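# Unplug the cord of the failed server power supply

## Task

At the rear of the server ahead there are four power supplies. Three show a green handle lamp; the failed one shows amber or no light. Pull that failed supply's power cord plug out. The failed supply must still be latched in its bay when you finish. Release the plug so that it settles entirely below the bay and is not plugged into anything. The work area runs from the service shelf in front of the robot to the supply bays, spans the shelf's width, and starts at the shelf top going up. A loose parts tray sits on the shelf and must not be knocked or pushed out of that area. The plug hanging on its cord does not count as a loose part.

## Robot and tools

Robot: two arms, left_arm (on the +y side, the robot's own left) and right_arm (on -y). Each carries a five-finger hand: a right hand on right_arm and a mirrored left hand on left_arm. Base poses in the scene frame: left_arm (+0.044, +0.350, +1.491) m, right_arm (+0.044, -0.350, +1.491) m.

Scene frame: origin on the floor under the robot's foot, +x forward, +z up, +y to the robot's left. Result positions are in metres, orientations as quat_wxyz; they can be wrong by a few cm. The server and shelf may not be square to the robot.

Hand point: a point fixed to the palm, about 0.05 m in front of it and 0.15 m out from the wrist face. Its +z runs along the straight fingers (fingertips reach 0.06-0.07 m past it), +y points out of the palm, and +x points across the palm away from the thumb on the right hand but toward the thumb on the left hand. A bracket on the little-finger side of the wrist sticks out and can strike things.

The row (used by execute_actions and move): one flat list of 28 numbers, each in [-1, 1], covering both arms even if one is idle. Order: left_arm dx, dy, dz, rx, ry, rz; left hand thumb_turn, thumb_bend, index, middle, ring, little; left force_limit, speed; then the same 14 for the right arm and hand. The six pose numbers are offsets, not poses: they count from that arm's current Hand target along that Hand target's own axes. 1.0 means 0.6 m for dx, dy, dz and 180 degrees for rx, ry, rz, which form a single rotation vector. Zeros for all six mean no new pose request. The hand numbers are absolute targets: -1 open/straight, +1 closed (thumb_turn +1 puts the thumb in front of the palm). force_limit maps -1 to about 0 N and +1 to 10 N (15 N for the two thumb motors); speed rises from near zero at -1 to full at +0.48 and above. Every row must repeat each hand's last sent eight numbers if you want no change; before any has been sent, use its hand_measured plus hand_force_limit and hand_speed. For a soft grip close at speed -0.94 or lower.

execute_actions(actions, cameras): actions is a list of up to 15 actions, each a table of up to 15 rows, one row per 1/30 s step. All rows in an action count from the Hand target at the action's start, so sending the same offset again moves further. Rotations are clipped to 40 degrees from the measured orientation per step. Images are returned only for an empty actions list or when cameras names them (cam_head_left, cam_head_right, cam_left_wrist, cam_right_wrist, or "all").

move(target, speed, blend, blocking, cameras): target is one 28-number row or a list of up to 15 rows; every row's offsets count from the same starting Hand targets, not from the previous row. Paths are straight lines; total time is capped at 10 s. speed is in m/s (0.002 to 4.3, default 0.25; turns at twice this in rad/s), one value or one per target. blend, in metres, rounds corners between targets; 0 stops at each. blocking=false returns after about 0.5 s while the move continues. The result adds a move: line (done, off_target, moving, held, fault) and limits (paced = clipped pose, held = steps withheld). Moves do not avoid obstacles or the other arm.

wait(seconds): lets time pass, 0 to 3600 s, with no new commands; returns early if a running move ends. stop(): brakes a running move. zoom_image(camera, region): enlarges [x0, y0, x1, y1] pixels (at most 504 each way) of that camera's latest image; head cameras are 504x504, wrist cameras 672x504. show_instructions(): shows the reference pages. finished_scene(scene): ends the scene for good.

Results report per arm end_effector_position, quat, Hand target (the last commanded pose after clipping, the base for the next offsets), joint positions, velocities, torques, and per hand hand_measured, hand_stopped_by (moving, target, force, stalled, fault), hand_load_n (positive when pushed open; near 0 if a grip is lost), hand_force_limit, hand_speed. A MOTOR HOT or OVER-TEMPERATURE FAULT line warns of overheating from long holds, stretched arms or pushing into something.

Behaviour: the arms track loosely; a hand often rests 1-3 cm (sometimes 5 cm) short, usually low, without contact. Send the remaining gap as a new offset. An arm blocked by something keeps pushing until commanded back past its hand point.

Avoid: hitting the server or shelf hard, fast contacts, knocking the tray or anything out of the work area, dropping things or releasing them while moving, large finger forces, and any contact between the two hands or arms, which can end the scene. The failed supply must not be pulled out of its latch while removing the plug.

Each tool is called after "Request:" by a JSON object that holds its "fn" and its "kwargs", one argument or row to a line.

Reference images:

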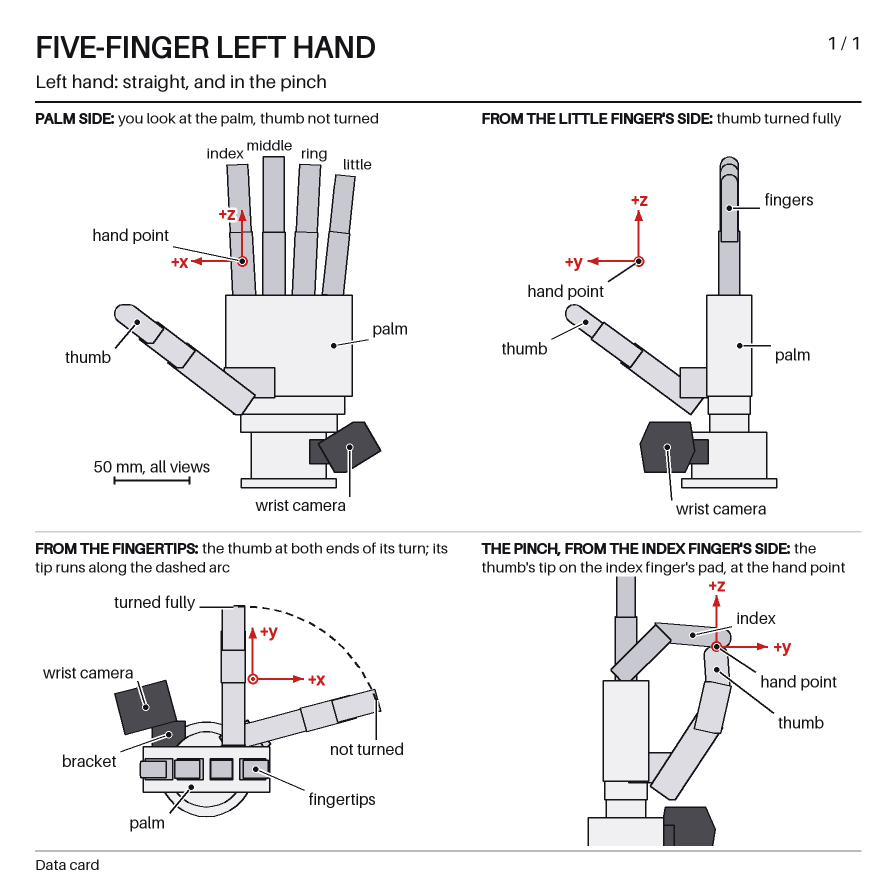

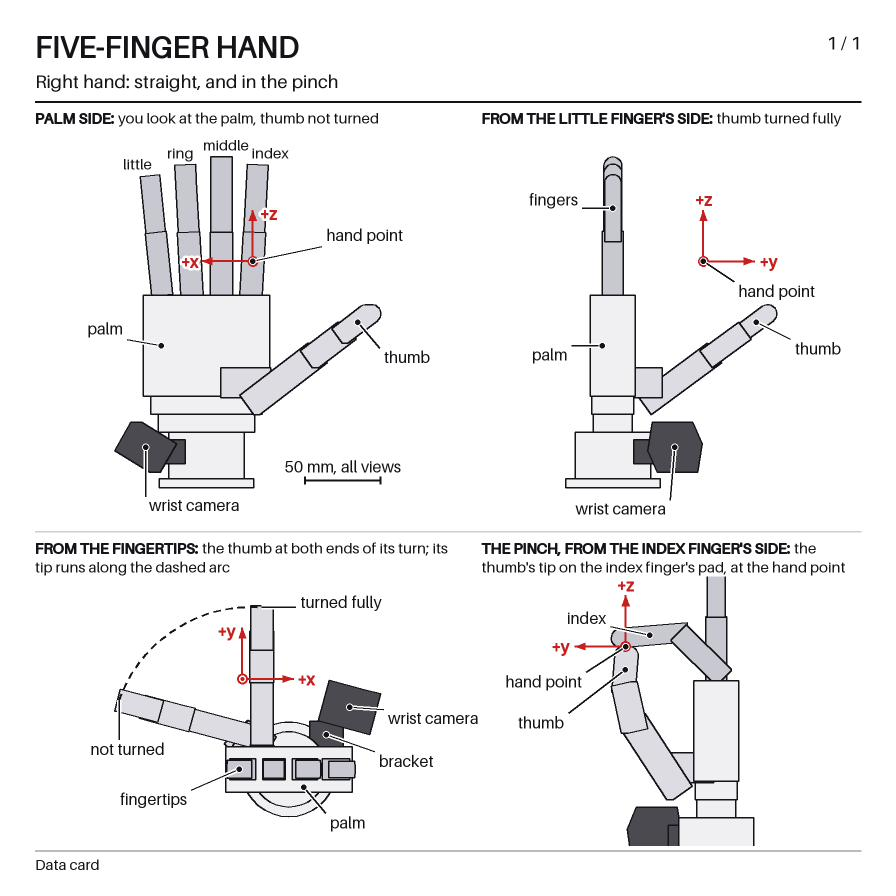

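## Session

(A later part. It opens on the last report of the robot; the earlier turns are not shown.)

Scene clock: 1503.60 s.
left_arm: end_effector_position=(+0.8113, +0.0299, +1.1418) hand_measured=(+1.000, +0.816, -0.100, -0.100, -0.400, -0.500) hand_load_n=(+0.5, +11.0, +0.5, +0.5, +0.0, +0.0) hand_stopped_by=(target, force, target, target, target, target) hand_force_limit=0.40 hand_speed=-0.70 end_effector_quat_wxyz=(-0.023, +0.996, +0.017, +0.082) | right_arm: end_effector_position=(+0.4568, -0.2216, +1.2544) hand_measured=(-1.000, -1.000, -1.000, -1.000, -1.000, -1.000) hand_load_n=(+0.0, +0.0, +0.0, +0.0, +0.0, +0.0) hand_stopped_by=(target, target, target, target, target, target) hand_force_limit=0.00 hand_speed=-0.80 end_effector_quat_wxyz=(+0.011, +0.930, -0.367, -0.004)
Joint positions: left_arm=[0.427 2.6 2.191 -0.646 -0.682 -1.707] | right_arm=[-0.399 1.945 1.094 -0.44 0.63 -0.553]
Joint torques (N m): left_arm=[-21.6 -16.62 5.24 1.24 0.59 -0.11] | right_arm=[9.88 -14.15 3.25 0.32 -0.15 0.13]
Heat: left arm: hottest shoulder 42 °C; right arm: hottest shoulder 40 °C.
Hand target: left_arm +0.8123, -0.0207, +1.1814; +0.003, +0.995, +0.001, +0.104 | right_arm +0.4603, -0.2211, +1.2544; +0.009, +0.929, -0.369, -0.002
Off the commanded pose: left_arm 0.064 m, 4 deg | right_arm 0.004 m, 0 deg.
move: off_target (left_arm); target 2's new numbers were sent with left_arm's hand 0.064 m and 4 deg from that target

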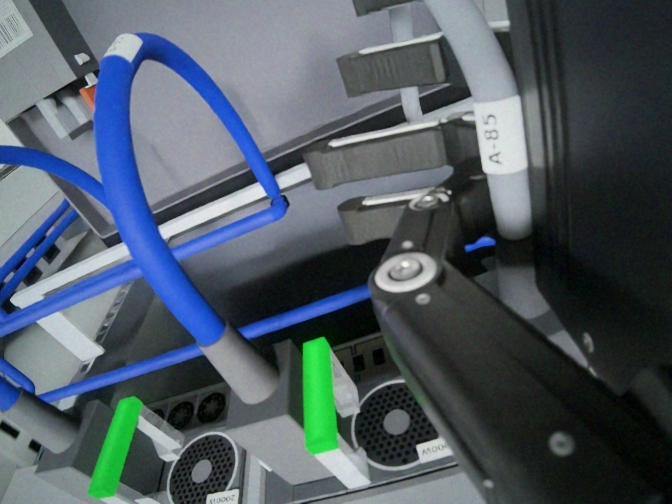

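Request:
{"fn": "move", "kwargs": {
  "target": [
    [0,0,0,0,0,0,1,1.0,-0.1,-0.1,-0.4,-0.5,1.0,-0.7,0,0,0,0,0,0,-1,-1,-1,-1,-1,-1,0,-0.8],
    [0,0,0,0,0,0,1,1.0,0.5,0.5,-0.4,-0.5,0.6,-0.7,0,0,0,0,0,0,-1,-1,-1,-1,-1,-1,0,-0.8]
  ],
  "speed": 0.1,
  "cameras": ["cam_left_wrist"]
}}

Request:
{"fn": "zoom_image", "kwargs": {
  "camera": "cam_left_wrist",
  "region": [250, 50, 600, 350]
}}

Scene clock: 1511.70 s.
left_arm: end_effector_position=(+0.8114, +0.0299, +1.1418) hand_measured=(+1.000, +0.846, +0.196, +0.142, -0.400, -0.500) hand_load_n=(+3.5, +16.0, +9.0, +8.0, +0.0, +0.0) hand_stopped_by=(target, force, force, force, target, target) hand_force_limit=0.60 hand_speed=-0.70 end_effector_quat_wxyz=(-0.023, +0.996, +0.018, +0.082) | right_arm: end_effector_position=(+0.4568, -0.2216, +1.2544) hand_measured=(-1.000, -1.000, -1.000, -1.000, -1.000, -1.000) hand_load_n=(+0.0, +0.0, +0.0, +0.5, +0.0, +0.0) hand_stopped_by=(target, target, target, target, target, target) hand_force_limit=0.00 hand_speed=-0.80 end_effector_quat_wxyz=(+0.011, +0.930, -0.367, -0.004)
Joint positions: left_arm=[0.427 2.6 2.191 -0.646 -0.682 -1.708] | right_arm=[-0.399 1.945 1.094 -0.44 0.63 -0.553]
Joint torques (N m): left_arm=[-21.54 -16.62 5.27 1.22 0.6 -0.11] | right_arm=[10.17 -14.68 3.45 0.16 -0.19 0.12]
Heat: left arm: hottest shoulder 42 °C; right arm: hottest shoulder 40 °C.
Hand target: left_arm +0.8122, -0.0207, +1.1814; +0.003, +0.995, +0.001, +0.104 | right_arm +0.4603, -0.2211, +1.2544; +0.009, +0.929, -0.369, -0.002
Off the commanded pose: left_arm 0.064 m, 4 deg | right_arm 0.004 m, 0 deg.
move: done; target 2's new numbers were sent with left_arm's hand 0.064 m and 4 deg from that target

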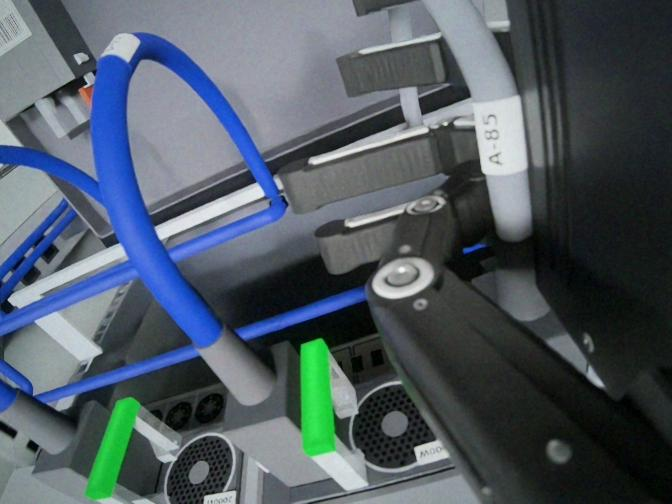

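Scaled by 1.440 from the camera's image (finer frame: 960x720).

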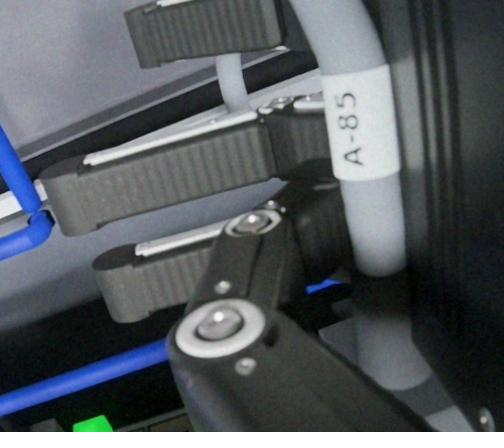

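Request:
{"fn": "move", "kwargs": {
  "target": [-0.141,-0.033,0.021,0,0,0,1,1.0,0.5,0.5,-0.4,-0.5,0.6,-0.7,0,0,0,0,0,0,-1,-1,-1,-1,-1,-1,0,-0.8],
  "speed": 0.1,
  "cameras": ["cam_left_wrist"]
}}

Request:
{"fn": "zoom_image", "kwargs": {
  "camera": "cam_left_wrist",
  "region": [250, 50, 600, 350]
}}

Scene clock: 1517.23 s.
left_arm: end_effector_position=(+0.7906, +0.0357, +1.1441) hand_measured=(+1.000, +0.846, +0.196, +0.142, -0.400, -0.500) hand_load_n=(+4.0, +16.0, +3.0, +9.0, +0.0, +0.5) hand_stopped_by=(target, force, force, force, target, target) hand_force_limit=0.60 hand_speed=-0.70 end_effector_quat_wxyz=(+0.001, +0.989, +0.057, +0.139) | right_arm: end_effector_position=(+0.4568, -0.2216, +1.2544) hand_measured=(-1.000, -1.000, -1.000, -1.000, -1.000, -1.000) hand_load_n=(+0.5, +0.0, +0.0, +0.0, +0.0, +0.0) hand_stopped_by=(target, target, target, target, target, target) hand_force_limit=0.00 hand_speed=-0.80 end_effector_quat_wxyz=(+0.011, +0.930, -0.367, -0.004)
Joint positions: left_arm=[0.434 2.499 1.897 -0.302 -0.652 -1.695] | right_arm=[-0.399 1.945 1.094 -0.44 0.63 -0.553]
Joint torques (N m): left_arm=[-19.25 -16.26 -1.16 -0.88 -0.22 0.05] | right_arm=[9.82 -14.21 3.49 0.31 -0.22 0.16]
Heat: left arm: hottest shoulder 41 °C; right arm: hottest shoulder 40 °C.
Hand target: left_arm +0.7320, -0.0012, +1.1515; +0.003, +0.995, +0.001, +0.103 | right_arm +0.4603, -0.2211, +1.2544; +0.009, +0.929, -0.369, -0.002
Off the commanded pose: left_arm 0.070 m, 8 deg | right_arm 0.004 m, 0 deg.
move: off_target (left_arm)

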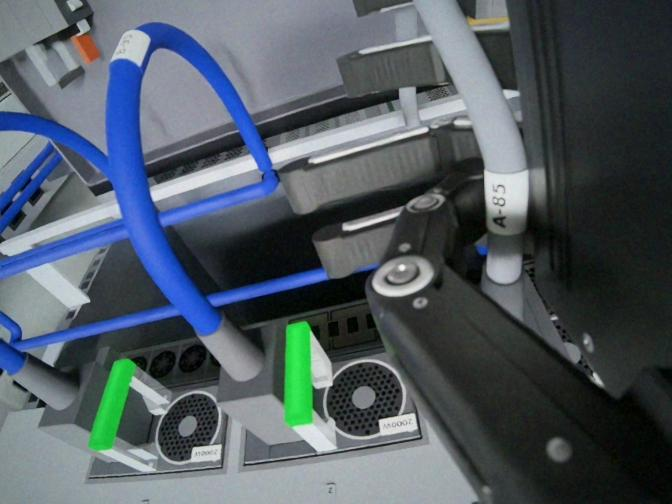

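Scaled by 1.440 from the camera's image (finer frame: 960x720).

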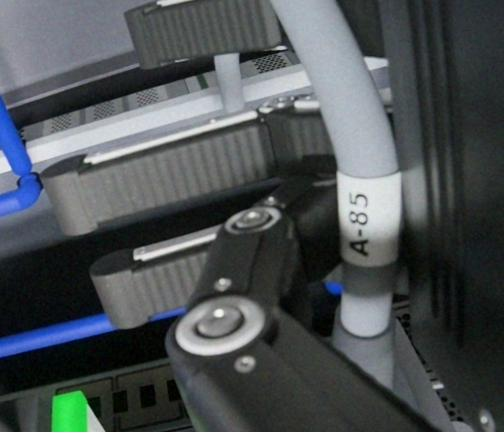

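Request:
{"fn": "move", "kwargs": {
  "target": [-0.122,-0.015,-0.02,0,0,0,1,1.0,0.6,0.6,-0.4,-0.5,1.0,-0.7,0,0,0,0,0,0,-1,-1,-1,-1,-1,-1,0,-0.8],
  "speed": 0.1,
  "cameras": ["cam_left_wrist"]
}}

Request:
{"fn": "zoom_image", "kwargs": {
  "camera": "cam_left_wrist",
  "region": [250, 50, 600, 350]
}}

Scene clock: 1523.40 s.
left_arm: end_effector_position=(+0.7879, +0.0385, +1.1493) hand_measured=(+1.000, +0.846, +0.410, +0.190, -0.400, -0.500) hand_load_n=(+3.5, +16.5, +11.5, +10.5, +0.0, -0.5) hand_stopped_by=(target, force, force, force, target, target) hand_force_limit=1.00 hand_speed=-0.70 end_effector_quat_wxyz=(+0.023, +0.979, +0.089, +0.183) | right_arm: end_effector_position=(+0.4568, -0.2216, +1.2544) hand_measured=(-1.000, -1.000, -1.000, -1.000, -1.000, -1.000) hand_load_n=(+0.0, +0.0, +0.0, +0.0, +0.0, +0.0) hand_stopped_by=(target, target, target, target, target, target) hand_force_limit=0.00 hand_speed=-0.80 end_effector_quat_wxyz=(+0.011, +0.930, -0.367, -0.004)
Joint positions: left_arm=[0.44 2.47 1.777 -0.094 -0.618 -1.692] | right_arm=[-0.399 1.945 1.094 -0.44 0.63 -0.553]
Joint torques (N m): left_arm=[-19.55 -17.14 -9.32 -1.92 -1.65 0.12] | right_arm=[9.52 -14.27 3.28 0.4 -0.19 0.11]
Heat: left arm: hottest shoulder 42 °C; right arm: hottest shoulder 40 °C.
Hand target: left_arm +0.6580, +0.0077, +1.1481; +0.003, +0.995, +0.001, +0.104 | right_arm +0.4603, -0.2211, +1.2544; +0.009, +0.929, -0.369, -0.002
Off the commanded pose: left_arm 0.134 m, 14 deg | right_arm 0.004 m, 0 deg.
move: off_target (left_arm)

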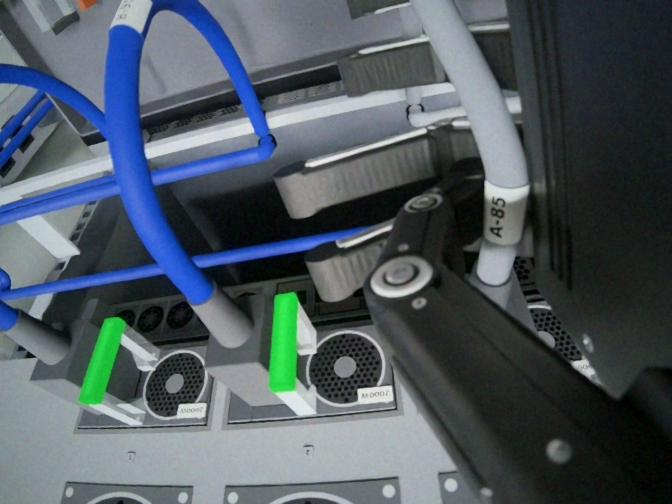

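Scaled by 1.440 from the camera's image (finer frame: 960x720).

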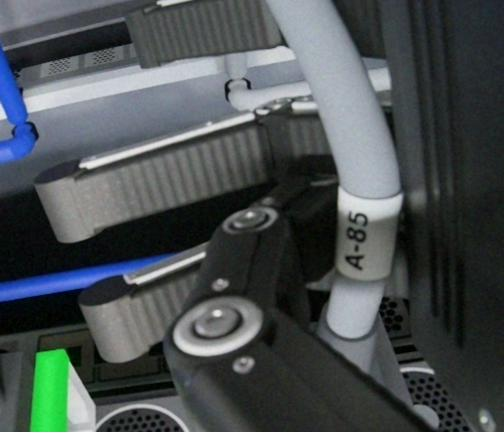

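Request:
{"fn": "move", "kwargs": {
  "target": [-0.028,0.033,0.131,0,0,0,1,1.0,0.6,0.6,-0.4,-0.5,1.0,-0.7,0,0,0,0,0,0,-1,-1,-1,-1,-1,-1,0,-0.8],
  "speed": 0.1,
  "cameras": ["cam_left_wrist"]
}}

Request:
{"fn": "zoom_image", "kwargs": {
  "camera": "cam_left_wrist",
  "region": [250, 50, 600, 350]
}}

Scene clock: 1545.33 s.
left_arm: end_effector_position=(+0.7863, +0.0369, +1.1433) hand_measured=(+1.000, +0.846, +0.410, +0.190, -0.400, -0.500) hand_load_n=(+3.0, +16.5, +9.5, +10.0, +0.0, +0.0) hand_stopped_by=(target, force, force, force, target, target) hand_force_limit=1.00 hand_speed=-0.70 end_effector_quat_wxyz=(+0.018, +0.977, +0.086, +0.192) | right_arm: end_effector_position=(+0.4568, -0.2216, +1.2544) hand_measured=(-1.000, -1.000, -1.000, -1.000, -1.000, -1.000) hand_load_n=(+0.0, +0.0, +0.0, +0.0, +0.0, +0.0) hand_stopped_by=(target, target, target, target, target, target) hand_force_limit=0.00 hand_speed=-0.80 end_effector_quat_wxyz=(+0.011, +0.930, -0.367, -0.004)
Joint positions: left_arm=[0.441 2.485 1.773 -0.051 -0.627 -1.668] | right_arm=[-0.399 1.945 1.094 -0.44 0.63 -0.553]
Joint torques (N m): left_arm=[-16.21 -8.94 -3.56 -0.58 -0.32 0.16] | right_arm=[10.23 -13.98 3.4 0.13 -0.21 0.14]
Heat: left arm: hottest shoulder 42 °C; right arm: hottest shoulder 40 °C.
Hand target: left_arm +0.6575, -0.0129, +1.0679; +0.003, +0.995, +0.001, +0.103 | right_arm +0.4603, -0.2211, +1.2544; +0.009, +0.929, -0.369, -0.002
Off the commanded pose: left_arm 0.157 m, 14 deg | right_arm 0.004 m, 0 deg.
move: off_target (left_arm)

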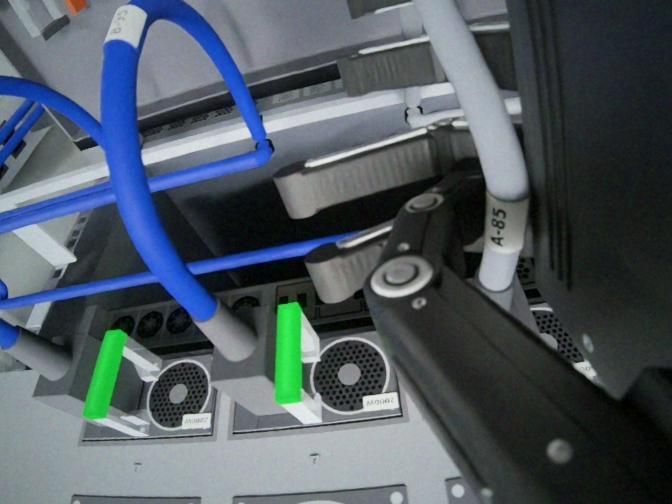

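Scaled by 1.440 from the camera's image (finer frame: 960x720).

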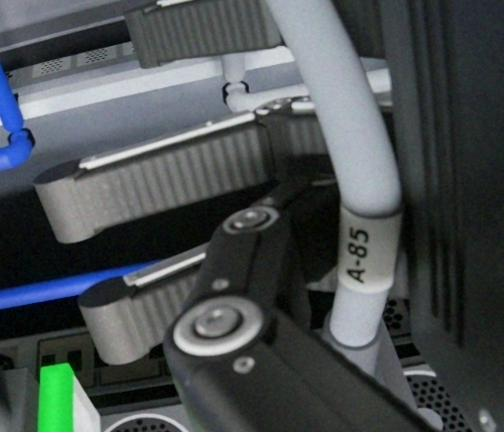

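Request:
{"fn": "move", "kwargs": {
  "target": [-0.135,0.03,0.045,0,0,0,1,1.0,0.6,0.6,-0.4,-0.5,1.0,-0.7,0,0,0,0,0,0,-1,-1,-1,-1,-1,-1,0,-0.8],
  "speed": 0.1,
  "cameras": ["cam_left_wrist"]
}}

Request:
{"fn": "zoom_image", "kwargs": {
  "camera": "cam_left_wrist",
  "region": [250, 50, 600, 350]
}}

Scene clock: 1569.00 s.
left_arm: end_effector_position=(+0.7791, +0.0372, +1.1403) hand_measured=(+1.000, +0.846, +0.410, +0.190, -0.400, -0.500) hand_load_n=(+3.0, +16.5, +9.5, +10.0, +0.0, +0.0) hand_stopped_by=(target, force, force, force, target, target) hand_force_limit=1.00 hand_speed=-0.70 end_effector_quat_wxyz=(+0.022, +0.965, +0.117, +0.235) | right_arm: end_effector_position=(+0.4568, -0.2216, +1.2544) hand_measured=(-1.000, -1.000, -1.000, -1.000, -1.000, -1.000) hand_load_n=(+0.0, +0.0, +0.0, +0.0, +0.0, +0.0) hand_stopped_by=(target, target, target, target, target, target) hand_force_limit=0.00 hand_speed=-0.80 end_effector_quat_wxyz=(+0.011, +0.930, -0.367, -0.004)
Joint positions: left_arm=[0.441 2.499 1.696 0.15 -0.631 -1.667] | right_arm=[-0.399 1.945 1.094 -0.44 0.63 -0.553]
Joint torques (N m): left_arm=[-16.26 -5.66 -7.79 -0.98 -0.22 0.17] | right_arm=[9.52 -14.45 3.32 0.5 -0.21 0.14]
Heat: left arm: hottest shoulder 41 °C; right arm: hottest shoulder 40 °C.
Hand target: left_arm +0.5838, -0.0313, +1.0248; +0.003, +0.995, +0.001, +0.103 | right_arm +0.4603, -0.2211, +1.2544; +0.009, +0.929, -0.369, -0.002
Off the commanded pose: left_arm 0.237 m, 21 deg | right_arm 0.004 m, 0 deg.
move: off_target (left_arm)

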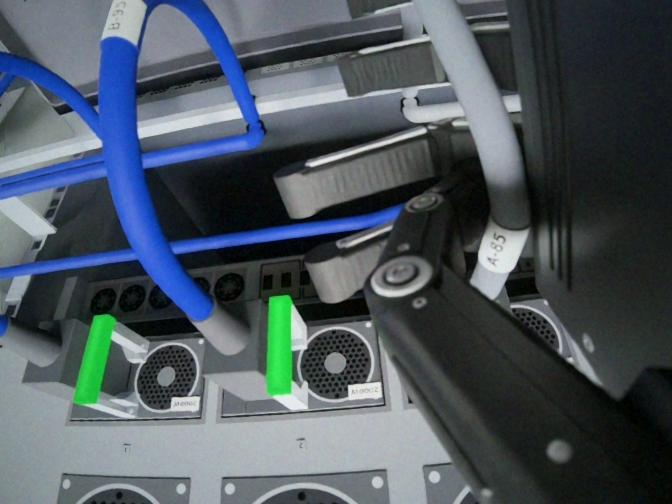

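Scaled by 1.440 from the camera's image (finer frame: 960x720).

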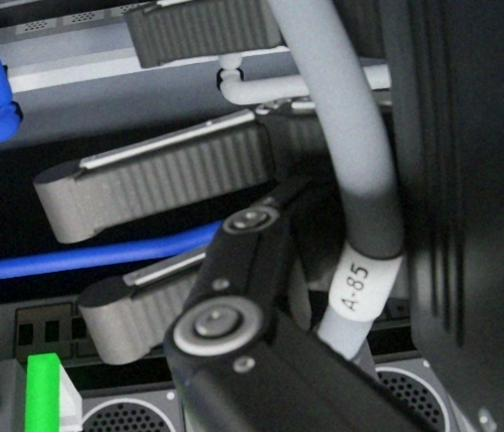

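Request:
{"fn": "move", "kwargs": {
  "target": [-0.27,0.04,0.09,0,0,0,1,1.0,0.6,0.6,-0.4,-0.5,1.0,-0.7,0,0,0,0,0,0,-1,-1,-1,-1,-1,-1,0,-0.8],
  "speed": 0.12,
  "cameras": ["cam_left_wrist","cam_head_right"]
}}

Request:
{"fn": "zoom_image", "kwargs": {
  "camera": "cam_head_right",
  "region": [180, 320, 240, 380]
}}

Scene clock: 1580.80 s.
left_arm: end_effector_position=(+0.7665, +0.0368, +1.1372) hand_measured=(+1.000, +0.846, +0.410, +0.190, -0.400, -0.500) hand_load_n=(+3.5, +16.5, +10.5, +10.0, +0.0, +0.0) hand_stopped_by=(target, force, force, force, target, target) hand_force_limit=1.00 hand_speed=-0.70 end_effector_quat_wxyz=(+0.042, +0.931, +0.172, +0.319) | right_arm: end_effector_position=(+0.4568, -0.2216, +1.2544) hand_measured=(-1.000, -1.000, -1.000, -1.000, -1.000, -1.000) hand_load_n=(+0.0, +0.0, +0.0, -0.5, +0.0, +0.0) hand_stopped_by=(target, target, target, target, target, target) hand_force_limit=0.00 hand_speed=-0.80 end_effector_quat_wxyz=(+0.011, +0.930, -0.367, -0.004)
Joint positions: left_arm=[0.445 2.565 1.61 0.524 -0.61 -1.656] | right_arm=[-0.399 1.945 1.094 -0.44 0.63 -0.553]
Joint torques (N m): left_arm=[-15.03 1.14 -15.82 -1.83 -0.57 0.23] | right_arm=[9.82 -13.68 3.26 0.39 -0.19 0.15]
Heat: left arm: hottest elbow 41 °C; right arm: hottest shoulder 40 °C.
Hand target: left_arm +0.4367, -0.0559, +0.9388; +0.003, +0.995, +0.001, +0.104 | right_arm +0.4603, -0.2211, +1.2544; +0.009, +0.929, -0.369, -0.002
Off the commanded pose: left_arm 0.396 m, 33 deg | right_arm 0.004 m, 0 deg.
move: off_target (left_arm)
Images, in order (width x height): cam_head_right 504x504, cam_left_wrist 672x504.

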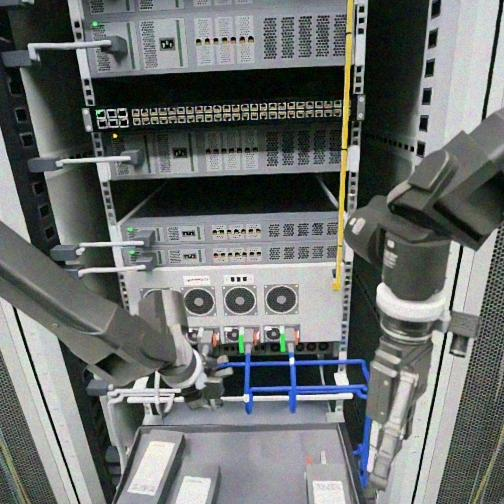

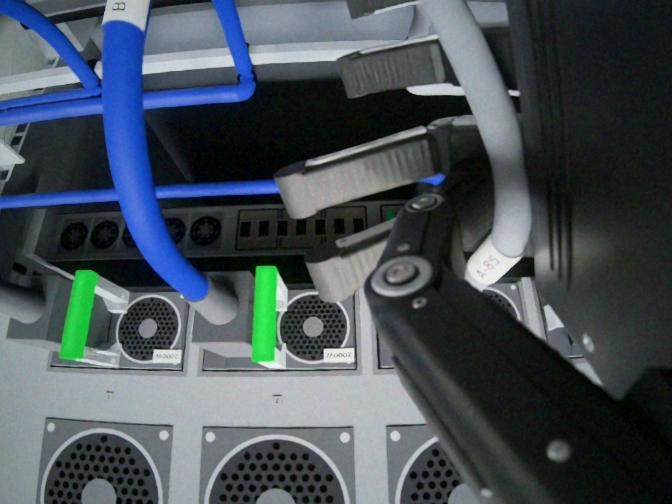

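Scaled by 8.400 from the camera's image (finer frame: 720x720).

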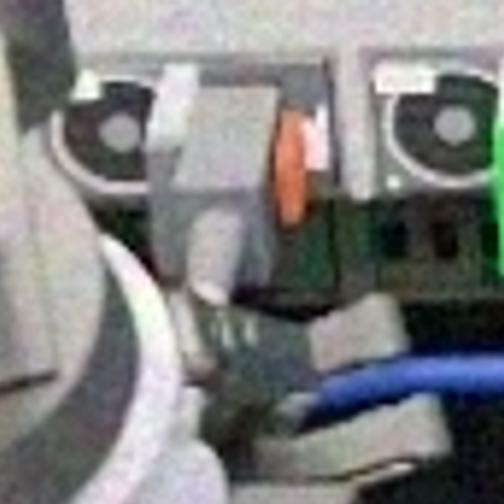

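Request:
{"fn": "wait", "kwargs": {
  "seconds": 1,
  "cameras": ["cam_head_right","cam_head_left"]
}}

Request:
{"fn": "zoom_image", "kwargs": {
  "camera": "cam_head_right",
  "region": [190, 325, 230, 365]
}}

Scene clock: 1586.37 s.
left_arm: end_effector_position=(+0.7664, +0.0368, +1.1372) hand_measured=(+1.000, +0.846, +0.410, +0.190, -0.400, -0.500) hand_load_n=(+3.0, +16.5, +10.0, +10.0, +0.0, -0.5) hand_stopped_by=(target, force, force, force, target, target) hand_force_limit=1.00 hand_speed=-0.70 end_effector_quat_wxyz=(+0.042, +0.931, +0.171, +0.319) | right_arm: end_effector_position=(+0.4568, -0.2216, +1.2544) hand_measured=(-1.000, -1.000, -1.000, -1.000, -1.000, -1.000) hand_load_n=(+0.0, +0.0, +0.0, +0.0, +0.0, +0.0) hand_stopped_by=(target, target, target, target, target, target) hand_force_limit=0.00 hand_speed=-0.80 end_effector_quat_wxyz=(+0.011, +0.930, -0.367, -0.004)
Joint positions: left_arm=[0.445 2.565 1.61 0.524 -0.61 -1.656] | right_arm=[-0.399 1.945 1.094 -0.44 0.63 -0.553]
Joint torques (N m): left_arm=[-15.09 1.14 -15.82 -1.81 -0.57 0.23] | right_arm=[9.99 -13.98 3.47 0.51 -0.18 0.1]
Heat: left arm: hottest elbow 43 °C; right arm: hottest shoulder 40 °C.
Hand target: left_arm +0.4367, -0.0559, +0.9388; +0.003, +0.995, +0.001, +0.104 | right_arm +0.4603, -0.2211, +1.2544; +0.009, +0.929, -0.369, -0.002
Off the commanded pose: left_arm 0.396 m, 33 deg | right_arm 0.004 m, 0 deg.
wait: 1.00 s; at rest from the start
Images, in order (width x height): cam_head_left 504x504, cam_head_right 504x504.

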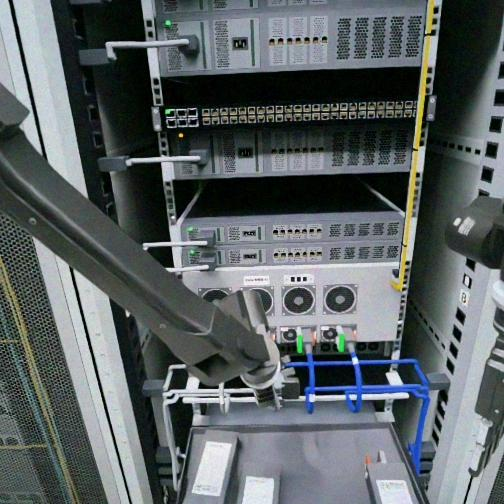

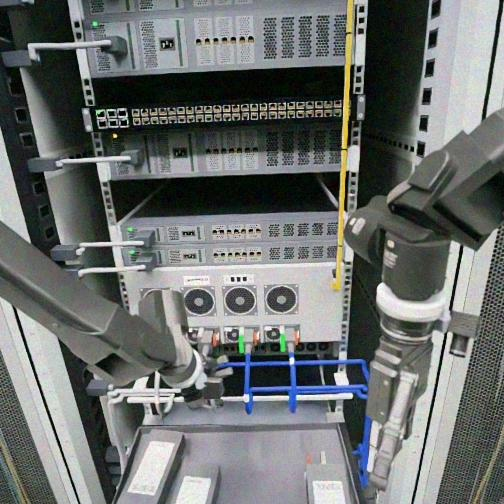

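Scaled by 12.600 from the camera's image (finer frame: 720x720).

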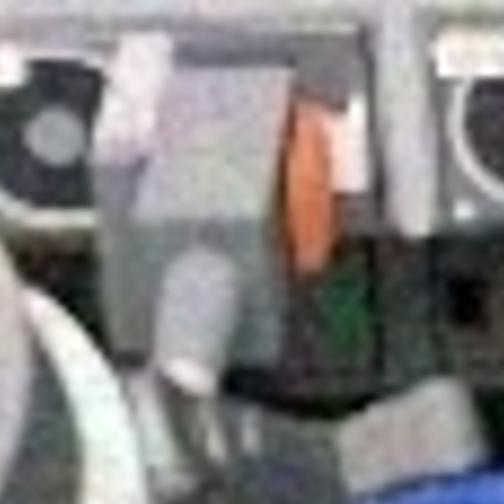

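Request:
{"fn": "move", "kwargs": {
  "target": [-0.135,0.02,0.045,0,0,0,1,1.0,0.6,0.6,-0.4,-0.5,1.0,-0.7,0,0,0,0,0,0,-1,-1,-1,-1,-1,-1,0,-0.8],
  "speed": 0.1,
  "cameras": ["cam_left_wrist","cam_head_right"]
}}

Request:
{"fn": "zoom_image", "kwargs": {
  "camera": "cam_head_right",
  "region": [190, 325, 230, 365]
}}

Scene clock: 1595.33 s.
left_arm: end_effector_position=(+0.7376, +0.0525, +1.1058) hand_measured=(+1.000, +0.846, +0.410, +0.190, -0.400, -0.500) hand_load_n=(+3.0, +16.5, +8.0, +10.0, +0.0, -4.0) hand_stopped_by=(target, force, force, force, target, target) hand_force_limit=1.00 hand_speed=-0.70 end_effector_quat_wxyz=(+0.047, +0.910, +0.208, +0.355) | right_arm: end_effector_position=(+0.4568, -0.2216, +1.2544) hand_measured=(-1.000, -1.000, -1.000, -1.000, -1.000, -1.000) hand_load_n=(+0.0, +0.0, +0.0, +0.0, +0.0, +0.0) hand_stopped_by=(target, target, target, target, target, target) hand_force_limit=0.00 hand_speed=-0.80 end_effector_quat_wxyz=(+0.011, +0.930, -0.367, -0.004)
Joint positions: left_arm=[0.483 2.655 1.574 0.758 -0.582 -1.66] | right_arm=[-0.399 1.945 1.094 -0.44 0.63 -0.553]
Joint torques (N m): left_arm=[-16.38 3.96 -18.3 -2.99 -0.95 0.63] | right_arm=[9.64 -14.33 3.36 0.31 -0.16 0.14]
Heat: left arm: hottest elbow 46 °C; right arm: hottest shoulder 40 °C.
Hand target: left_arm +0.3631, -0.0683, +0.8958; +0.003, +0.995, +0.001, +0.104 | right_arm +0.4603, -0.2211, +1.2544; +0.009, +0.929, -0.369, -0.002
Off the commanded pose: left_arm 0.446 m, 39 deg | right_arm 0.004 m, 0 deg.
move: off_target (left_arm)
Images, in order (width x height): cam_head_right 504x504, cam_left_wrist 672x504.

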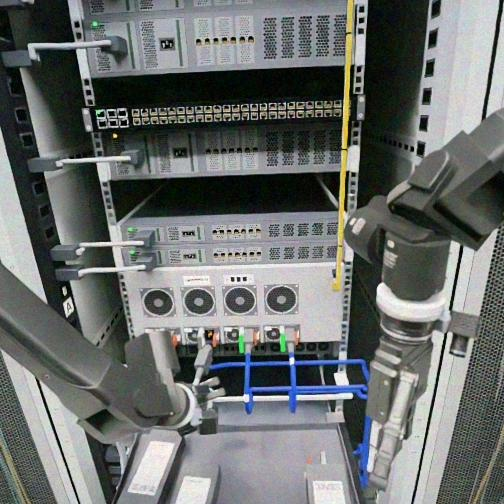

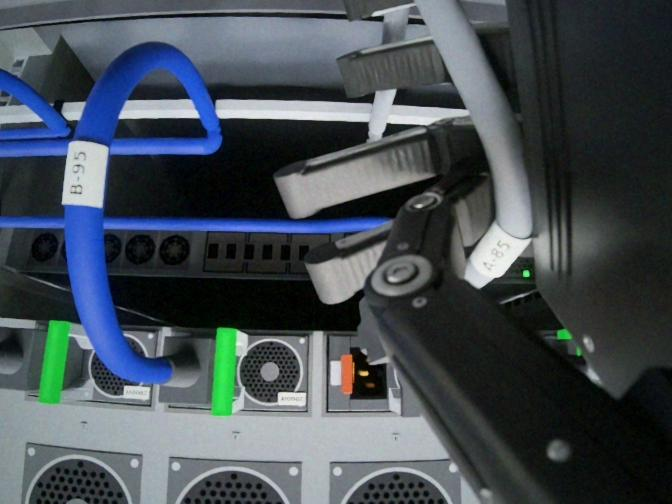

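Scaled by 12.600 from the camera's image (finer frame: 720x720).

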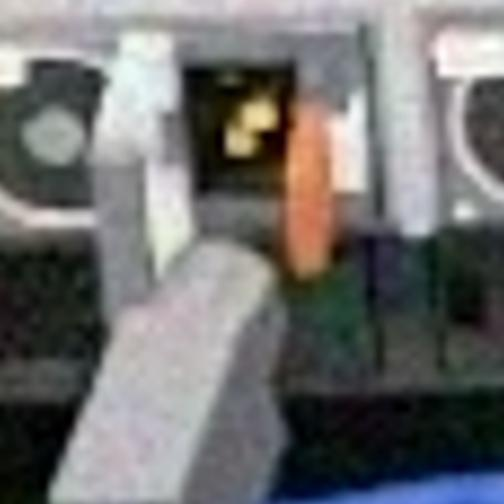

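Request:
{"fn": "move", "kwargs": {
  "target": [0.606,-0.189,-0.151,0,0.15,0,1,1.0,0.6,0.6,-0.4,-0.5,1.0,-0.7,0,0,0,0,0,0,-1,-1,-1,-1,-1,-1,0,-0.8],
  "speed": 0.2,
  "cameras": ["cam_left_wrist","cam_head_right"]
}}

Request:
{"fn": "zoom_image", "kwargs": {
  "camera": "cam_head_right",
  "region": [150, 310, 250, 410]
}}

Scene clock: 1606.60 s.
left_arm: end_effector_position=(+0.7452, +0.0440, +1.1072) hand_measured=(+1.000, +0.846, +0.410, +0.190, -0.400, -0.500) hand_load_n=(+3.5, +16.0, +8.5, +10.0, +0.0, -2.5) hand_stopped_by=(target, force, force, force, target, target) hand_force_limit=1.00 hand_speed=-0.70 end_effector_quat_wxyz=(+0.019, +0.923, +0.033, +0.383) | right_arm: end_effector_position=(+0.4568, -0.2216, +1.2544) hand_measured=(-1.000, -1.000, -1.000, -1.000, -1.000, -1.000) hand_load_n=(+0.0, +0.0, +0.0, +0.0, +0.0, +0.0) hand_stopped_by=(target, target, target, target, target, target) hand_force_limit=0.00 hand_speed=-0.80 end_effector_quat_wxyz=(+0.011, +0.930, -0.367, -0.004)
Joint positions: left_arm=[0.511 2.627 1.574 0.769 -0.469 -1.284] | right_arm=[-0.399 1.945 1.094 -0.44 0.63 -0.553]
Joint torques (N m): left_arm=[-10.75 -11.11 -0.23 -0.02 -0.4 0.22] | right_arm=[9.11 -13.92 3.51 0.32 -0.22 0.13]
Heat: left arm: hottest elbow 47 °C; right arm: hottest shoulder 40 °C.
Hand target: left_arm +0.6999, +0.0465, +1.0587; +0.003, +0.943, +0.002, +0.333 | right_arm +0.4603, -0.2211, +1.2544; +0.009, +0.929, -0.369, -0.002
Off the commanded pose: left_arm 0.066 m, 7 deg | right_arm 0.004 m, 0 deg.
move: off_target (left_arm)
Images, in order (width x height): cam_head_right 504x504, cam_left_wrist 672x504.

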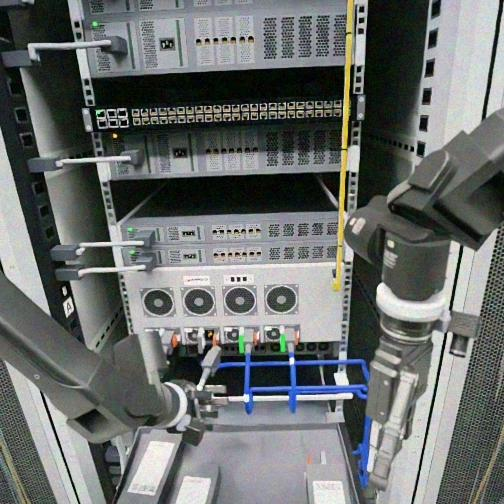

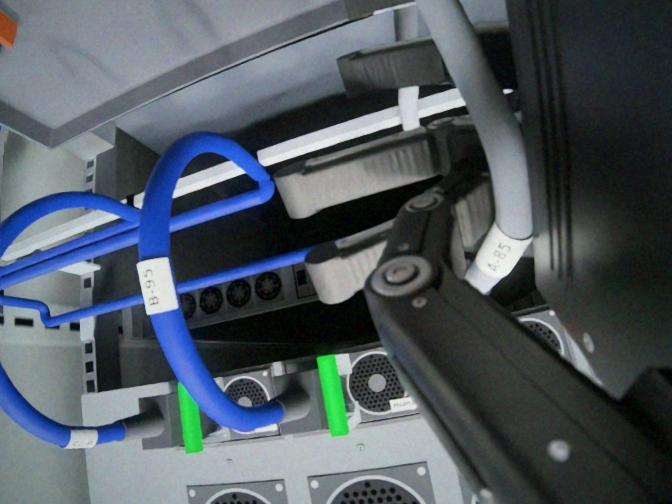

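Scaled by 5.040 from the camera's image (finer frame: 720x720).

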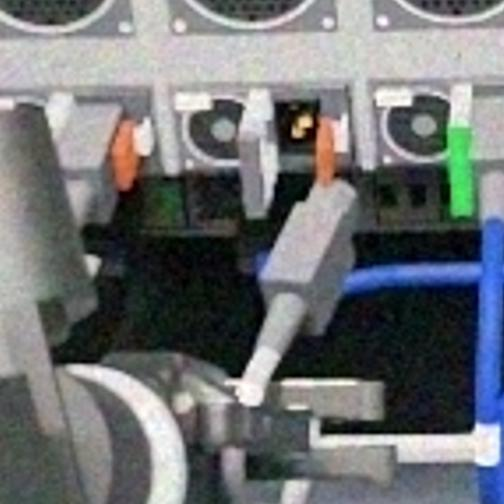

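Request:
{"fn": "move", "kwargs": {
  "target": [-0.034,0,0.0155,0,0.167,0,1,1.0,0.6,0.6,-0.4,-0.5,1.0,-0.7,0,0,0,0,0,0,-1,-1,-1,-1,-1,-1,0,-0.8],
  "speed": 0.12,
  "cameras": ["cam_left_wrist","cam_head_right"]
}}

Request:
{"fn": "zoom_image", "kwargs": {
  "camera": "cam_head_right",
  "region": [150, 310, 250, 410]
}}

Scene clock: 1627.90 s.
left_arm: end_effector_position=(+0.7182, +0.0395, +1.0785) hand_measured=(+1.000, +0.846, +0.410, +0.190, -0.400, -0.500) hand_load_n=(+3.0, +16.5, +8.5, +10.0, +0.0, -2.0) hand_stopped_by=(target, force, force, force, target, target) hand_force_limit=1.00 hand_speed=-0.70 end_effector_quat_wxyz=(+0.015, +0.806, +0.013, +0.592) | right_arm: end_effector_position=(+0.4568, -0.2216, +1.2544) hand_measured=(-1.000, -1.000, -1.000, -1.000, -1.000, -1.000) hand_load_n=(+0.0, +0.0, +0.0, +0.0, +0.0, +0.0) hand_stopped_by=(target, target, target, target, target, target) hand_force_limit=0.00 hand_speed=-0.80 end_effector_quat_wxyz=(+0.011, +0.930, -0.367, -0.004)
Joint positions: left_arm=[0.596 2.971 1.804 1.34 -0.173 -1.09] | right_arm=[-0.399 1.945 1.094 -0.44 0.63 -0.553]
Joint torques (N m): left_arm=[-9.58 -8.59 1.01 1.81 0 0.08] | right_arm=[9.17 -13.8 3.12 0.21 -0.17 0.16]
Heat: left arm: hottest elbow 44 °C; right arm: hottest shoulder 40 °C.
Hand target: left_arm +0.6899, +0.0464, +1.0387; +0.002, +0.824, +0.003, +0.566 | right_arm +0.4603, -0.2211, +1.2544; +0.009, +0.929, -0.369, -0.002
Off the commanded pose: left_arm 0.049 m, 4 deg | right_arm 0.004 m, 0 deg.
move: off_target (left_arm)
Images, in order (width x height): cam_head_right 504x504, cam_left_wrist 672x504.

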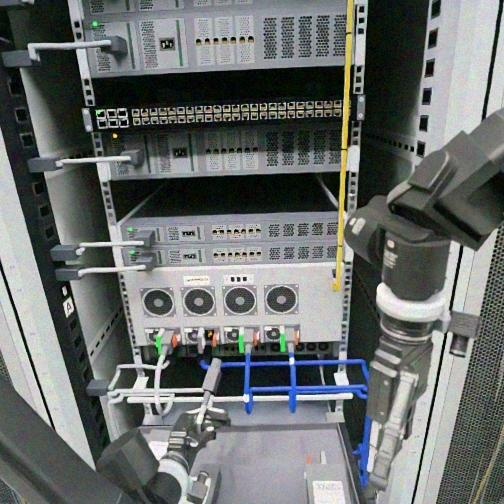

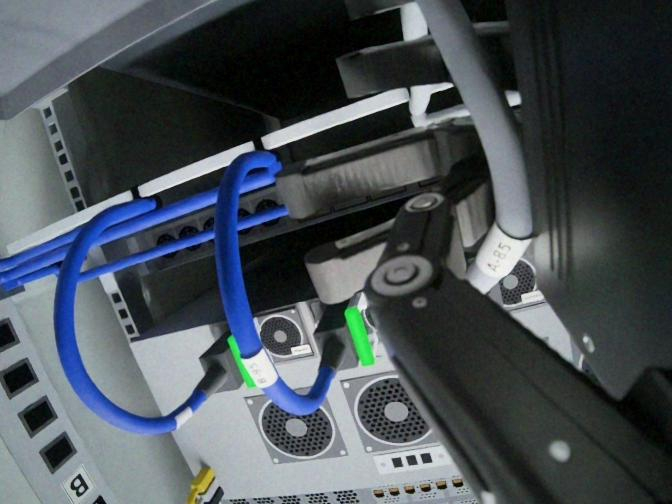

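Scaled by 5.040 from the camera's image (finer frame: 720x720).

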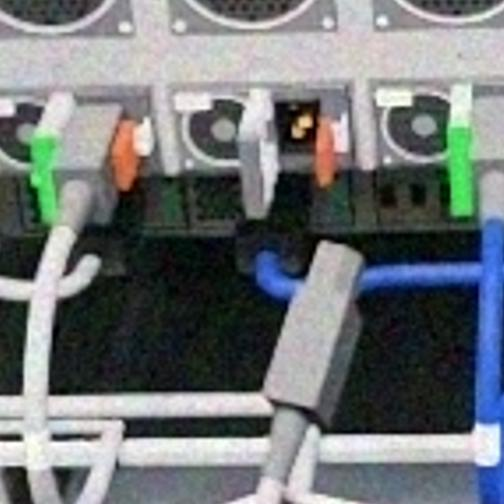

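Request:
{"fn": "move", "kwargs": {
  "target": [-0.124,0,0.048,0,0.05,0,1,1.0,0.6,0.6,-0.4,-0.5,1.0,-0.7,0,0,0,0,0,0,-1,-1,-1,-1,-1,-1,0,-0.8],
  "speed": 0.1,
  "cameras": ["cam_left_wrist","cam_head_right"]
}}

Request:
{"fn": "zoom_image", "kwargs": {
  "camera": "cam_head_right",
  "region": [150, 310, 280, 440]
}}

Scene clock: 1636.47 s.
left_arm: end_effector_position=(+0.7319, +0.0367, +1.0428) hand_measured=(+1.000, +0.846, +0.410, +0.190, -0.400, -0.500) hand_load_n=(+3.5, +16.5, +8.0, +10.0, +0.0, -2.0) hand_stopped_by=(target, force, force, force, target, target) hand_force_limit=1.00 hand_speed=-0.70 end_effector_quat_wxyz=(+0.031, +0.785, -0.030, +0.619) | right_arm: end_effector_position=(+0.4568, -0.2216, +1.2544) hand_measured=(-1.000, -1.000, -1.000, -1.000, -1.000, -1.000) hand_load_n=(+0.0, +0.0, +0.0, +0.0, +0.0, +0.0) hand_stopped_by=(target, target, target, target, target, target) hand_force_limit=0.00 hand_speed=-0.80 end_effector_quat_wxyz=(+0.011, +0.930, -0.367, -0.004)
Joint positions: left_arm=[0.652 3.078 2.01 1.262 -0.018 -1.049] | right_arm=[-0.399 1.945 1.094 -0.44 0.63 -0.553]
Joint torques (N m): left_arm=[-7.36 -7.88 0.23 -0.36 -0.59 0.17] | right_arm=[9.35 -14.15 3.33 0.34 -0.16 0.16]
Heat: left arm: hottest elbow 43 °C; right arm: hottest shoulder 40 °C.
Hand target: left_arm +0.6900, +0.0459, +0.9588; +0.002, +0.777, +0.003, +0.629 | right_arm +0.4603, -0.2211, +1.2544; +0.009, +0.929, -0.369, -0.002
Off the commanded pose: left_arm 0.094 m, 5 deg | right_arm 0.004 m, 0 deg.
joint sent to its limit (left arm) — joint 2 (shoulder), upper limit. The joint targets are off in position and orientation.
move: off_target (left_arm)
Images, in order (width x height): cam_head_right 504x504, cam_left_wrist 672x504.

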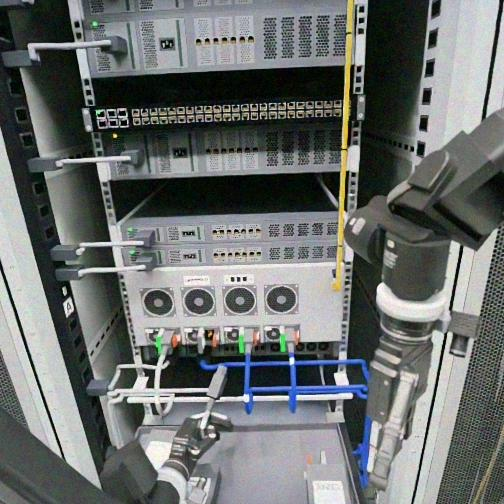

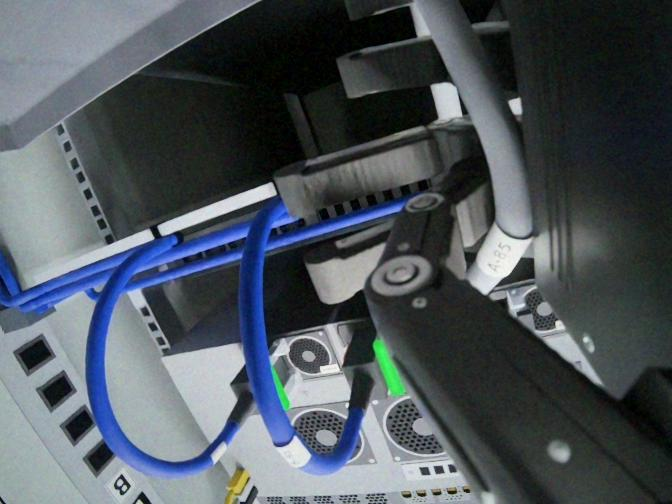

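Scaled by 3.877 from the camera's image (finer frame: 720x720).

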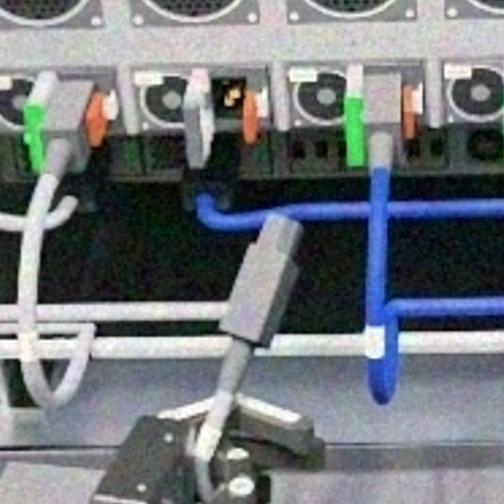

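Request:
{"fn": "move", "kwargs": {
  "target": [0.098,0,-0.14,0,-0.16,0,1,1.0,0.6,0.6,-0.4,-0.5,1.0,-0.7,0,0,0,0,0,0,-1,-1,-1,-1,-1,-1,0,-0.8],
  "speed": 0.12,
  "cameras": ["cam_head_left","cam_head_right"]
}}

Request:
{"fn": "zoom_image", "kwargs": {
  "camera": "cam_head_right",
  "region": [150, 310, 280, 440]
}}

Scene clock: 1660.87 s.
left_arm: end_effector_position=(+0.7222, +0.0598, +1.1105) hand_measured=(+1.000, +0.846, +0.410, +0.190, -0.400, -0.500) hand_load_n=(+3.5, +16.5, +8.5, +10.0, +0.0, -2.5) hand_stopped_by=(target, force, force, force, target, target) hand_force_limit=1.00 hand_speed=-0.70 end_effector_quat_wxyz=(+0.011, +0.861, +0.048, +0.507) | right_arm: end_effector_position=(+0.4568, -0.2216, +1.2544) hand_measured=(-1.000, -1.000, -1.000, -1.000, -1.000, -1.000) hand_load_n=(+0.0, -0.5, +0.0, +0.0, +0.0, +0.0) hand_stopped_by=(target, target, target, target, target, target) hand_force_limit=0.00 hand_speed=-0.80 end_effector_quat_wxyz=(+0.011, +0.930, -0.367, -0.004)
Joint positions: left_arm=[0.553 2.763 1.566 1.206 -0.348 -1.184] | right_arm=[-0.399 1.945 1.094 -0.44 0.63 -0.553]
Joint torques (N m): left_arm=[-10.7 -7.94 -7.01 0.38 -1.3 0.12] | right_arm=[9.88 -14.1 3.43 0.32 -0.18 0.14]
Heat: left arm: hottest elbow 41 °C; right arm: hottest shoulder 40 °C.
Hand target: left_arm +0.6202, +0.0464, +1.0338; +0.003, +0.909, +0.002, +0.416 | right_arm +0.4603, -0.2211, +1.2544; +0.009, +0.929, -0.369, -0.002
Off the commanded pose: left_arm 0.128 m, 13 deg | right_arm 0.004 m, 0 deg.
move: off_target (left_arm)

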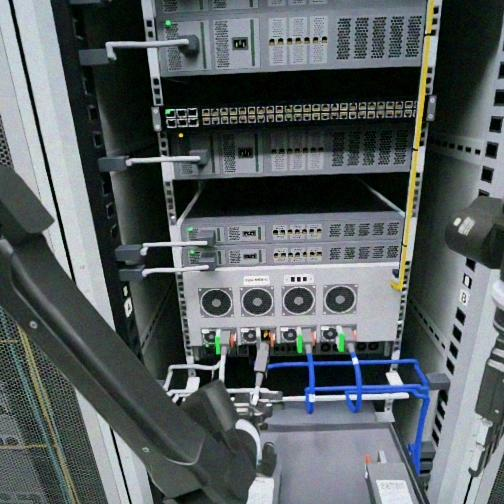

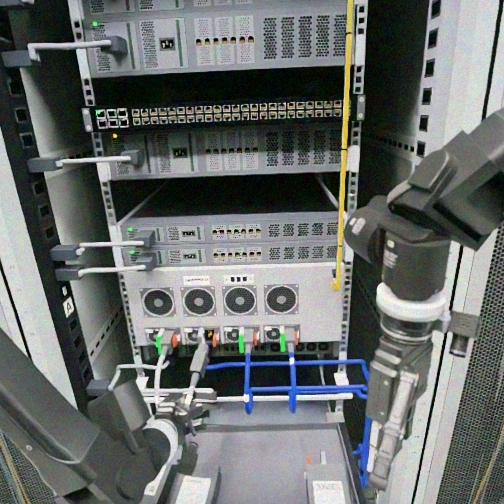

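Scaled by 3.877 from the camera's image (finer frame: 720x720).

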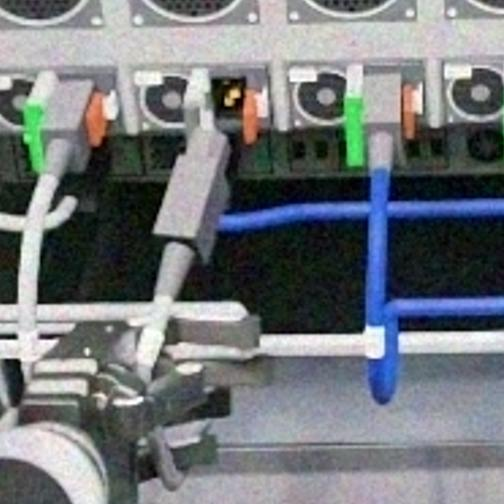

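Request:
{"fn": "move", "kwargs": {
  "target": [0.024,0,0.155,0,0.17,0,1,1.0,0.6,0.6,-0.4,-0.5,1.0,-0.7,0,0,0,0,0,0,-1,-1,-1,-1,-1,-1,0,-0.8],
  "speed": 0.15
}}

Scene clock: 1681.03 s.
left_arm: end_effector_position=(+0.7344, +0.0406, +1.0477) hand_measured=(+1.000, +0.846, +0.410, +0.190, -0.400, -0.500) hand_load_n=(+3.0, +16.5, +8.5, +10.5, +0.0, -2.5) hand_stopped_by=(target, force, force, force, target, target) hand_force_limit=1.00 hand_speed=-0.70 end_effector_quat_wxyz=(+0.026, +0.778, -0.024, +0.627) | right_arm: end_effector_position=(+0.4568, -0.2216, +1.2544) hand_measured=(-1.000, -1.000, -1.000, -1.000, -1.000, -1.000) hand_load_n=(+0.0, +0.0, +0.0, +0.0, +0.0, +0.0) hand_stopped_by=(target, target, target, target, target, target) hand_force_limit=0.00 hand_speed=-0.80 end_effector_quat_wxyz=(+0.011, +0.930, -0.367, -0.004)
Joint positions: left_arm=[0.653 3.08 2.015 1.286 -0.019 -1.05] | right_arm=[-0.399 1.945 1.094 -0.44 0.63 -0.553]
Joint torques (N m): left_arm=[-8.59 -8.12 1.25 0.44 -0.29 0.12] | right_arm=[9.82 -15.03 3.32 0.31 -0.19 0.15]
Heat: left arm: hottest elbow 41 °C; right arm: hottest shoulder 40 °C.
Hand target: left_arm +0.7000, +0.0463, +0.9839; +0.002, +0.767, +0.003, +0.641 | right_arm +0.4603, -0.2211, +1.2544; +0.009, +0.929, -0.369, -0.002
Off the commanded pose: left_arm 0.073 m, 5 deg | right_arm 0.004 m, 0 deg.
joint sent to its limit (left arm) — joint 2 (shoulder), upper limit. The joint targets are off in position and orientation.
move: off_target (left_arm)


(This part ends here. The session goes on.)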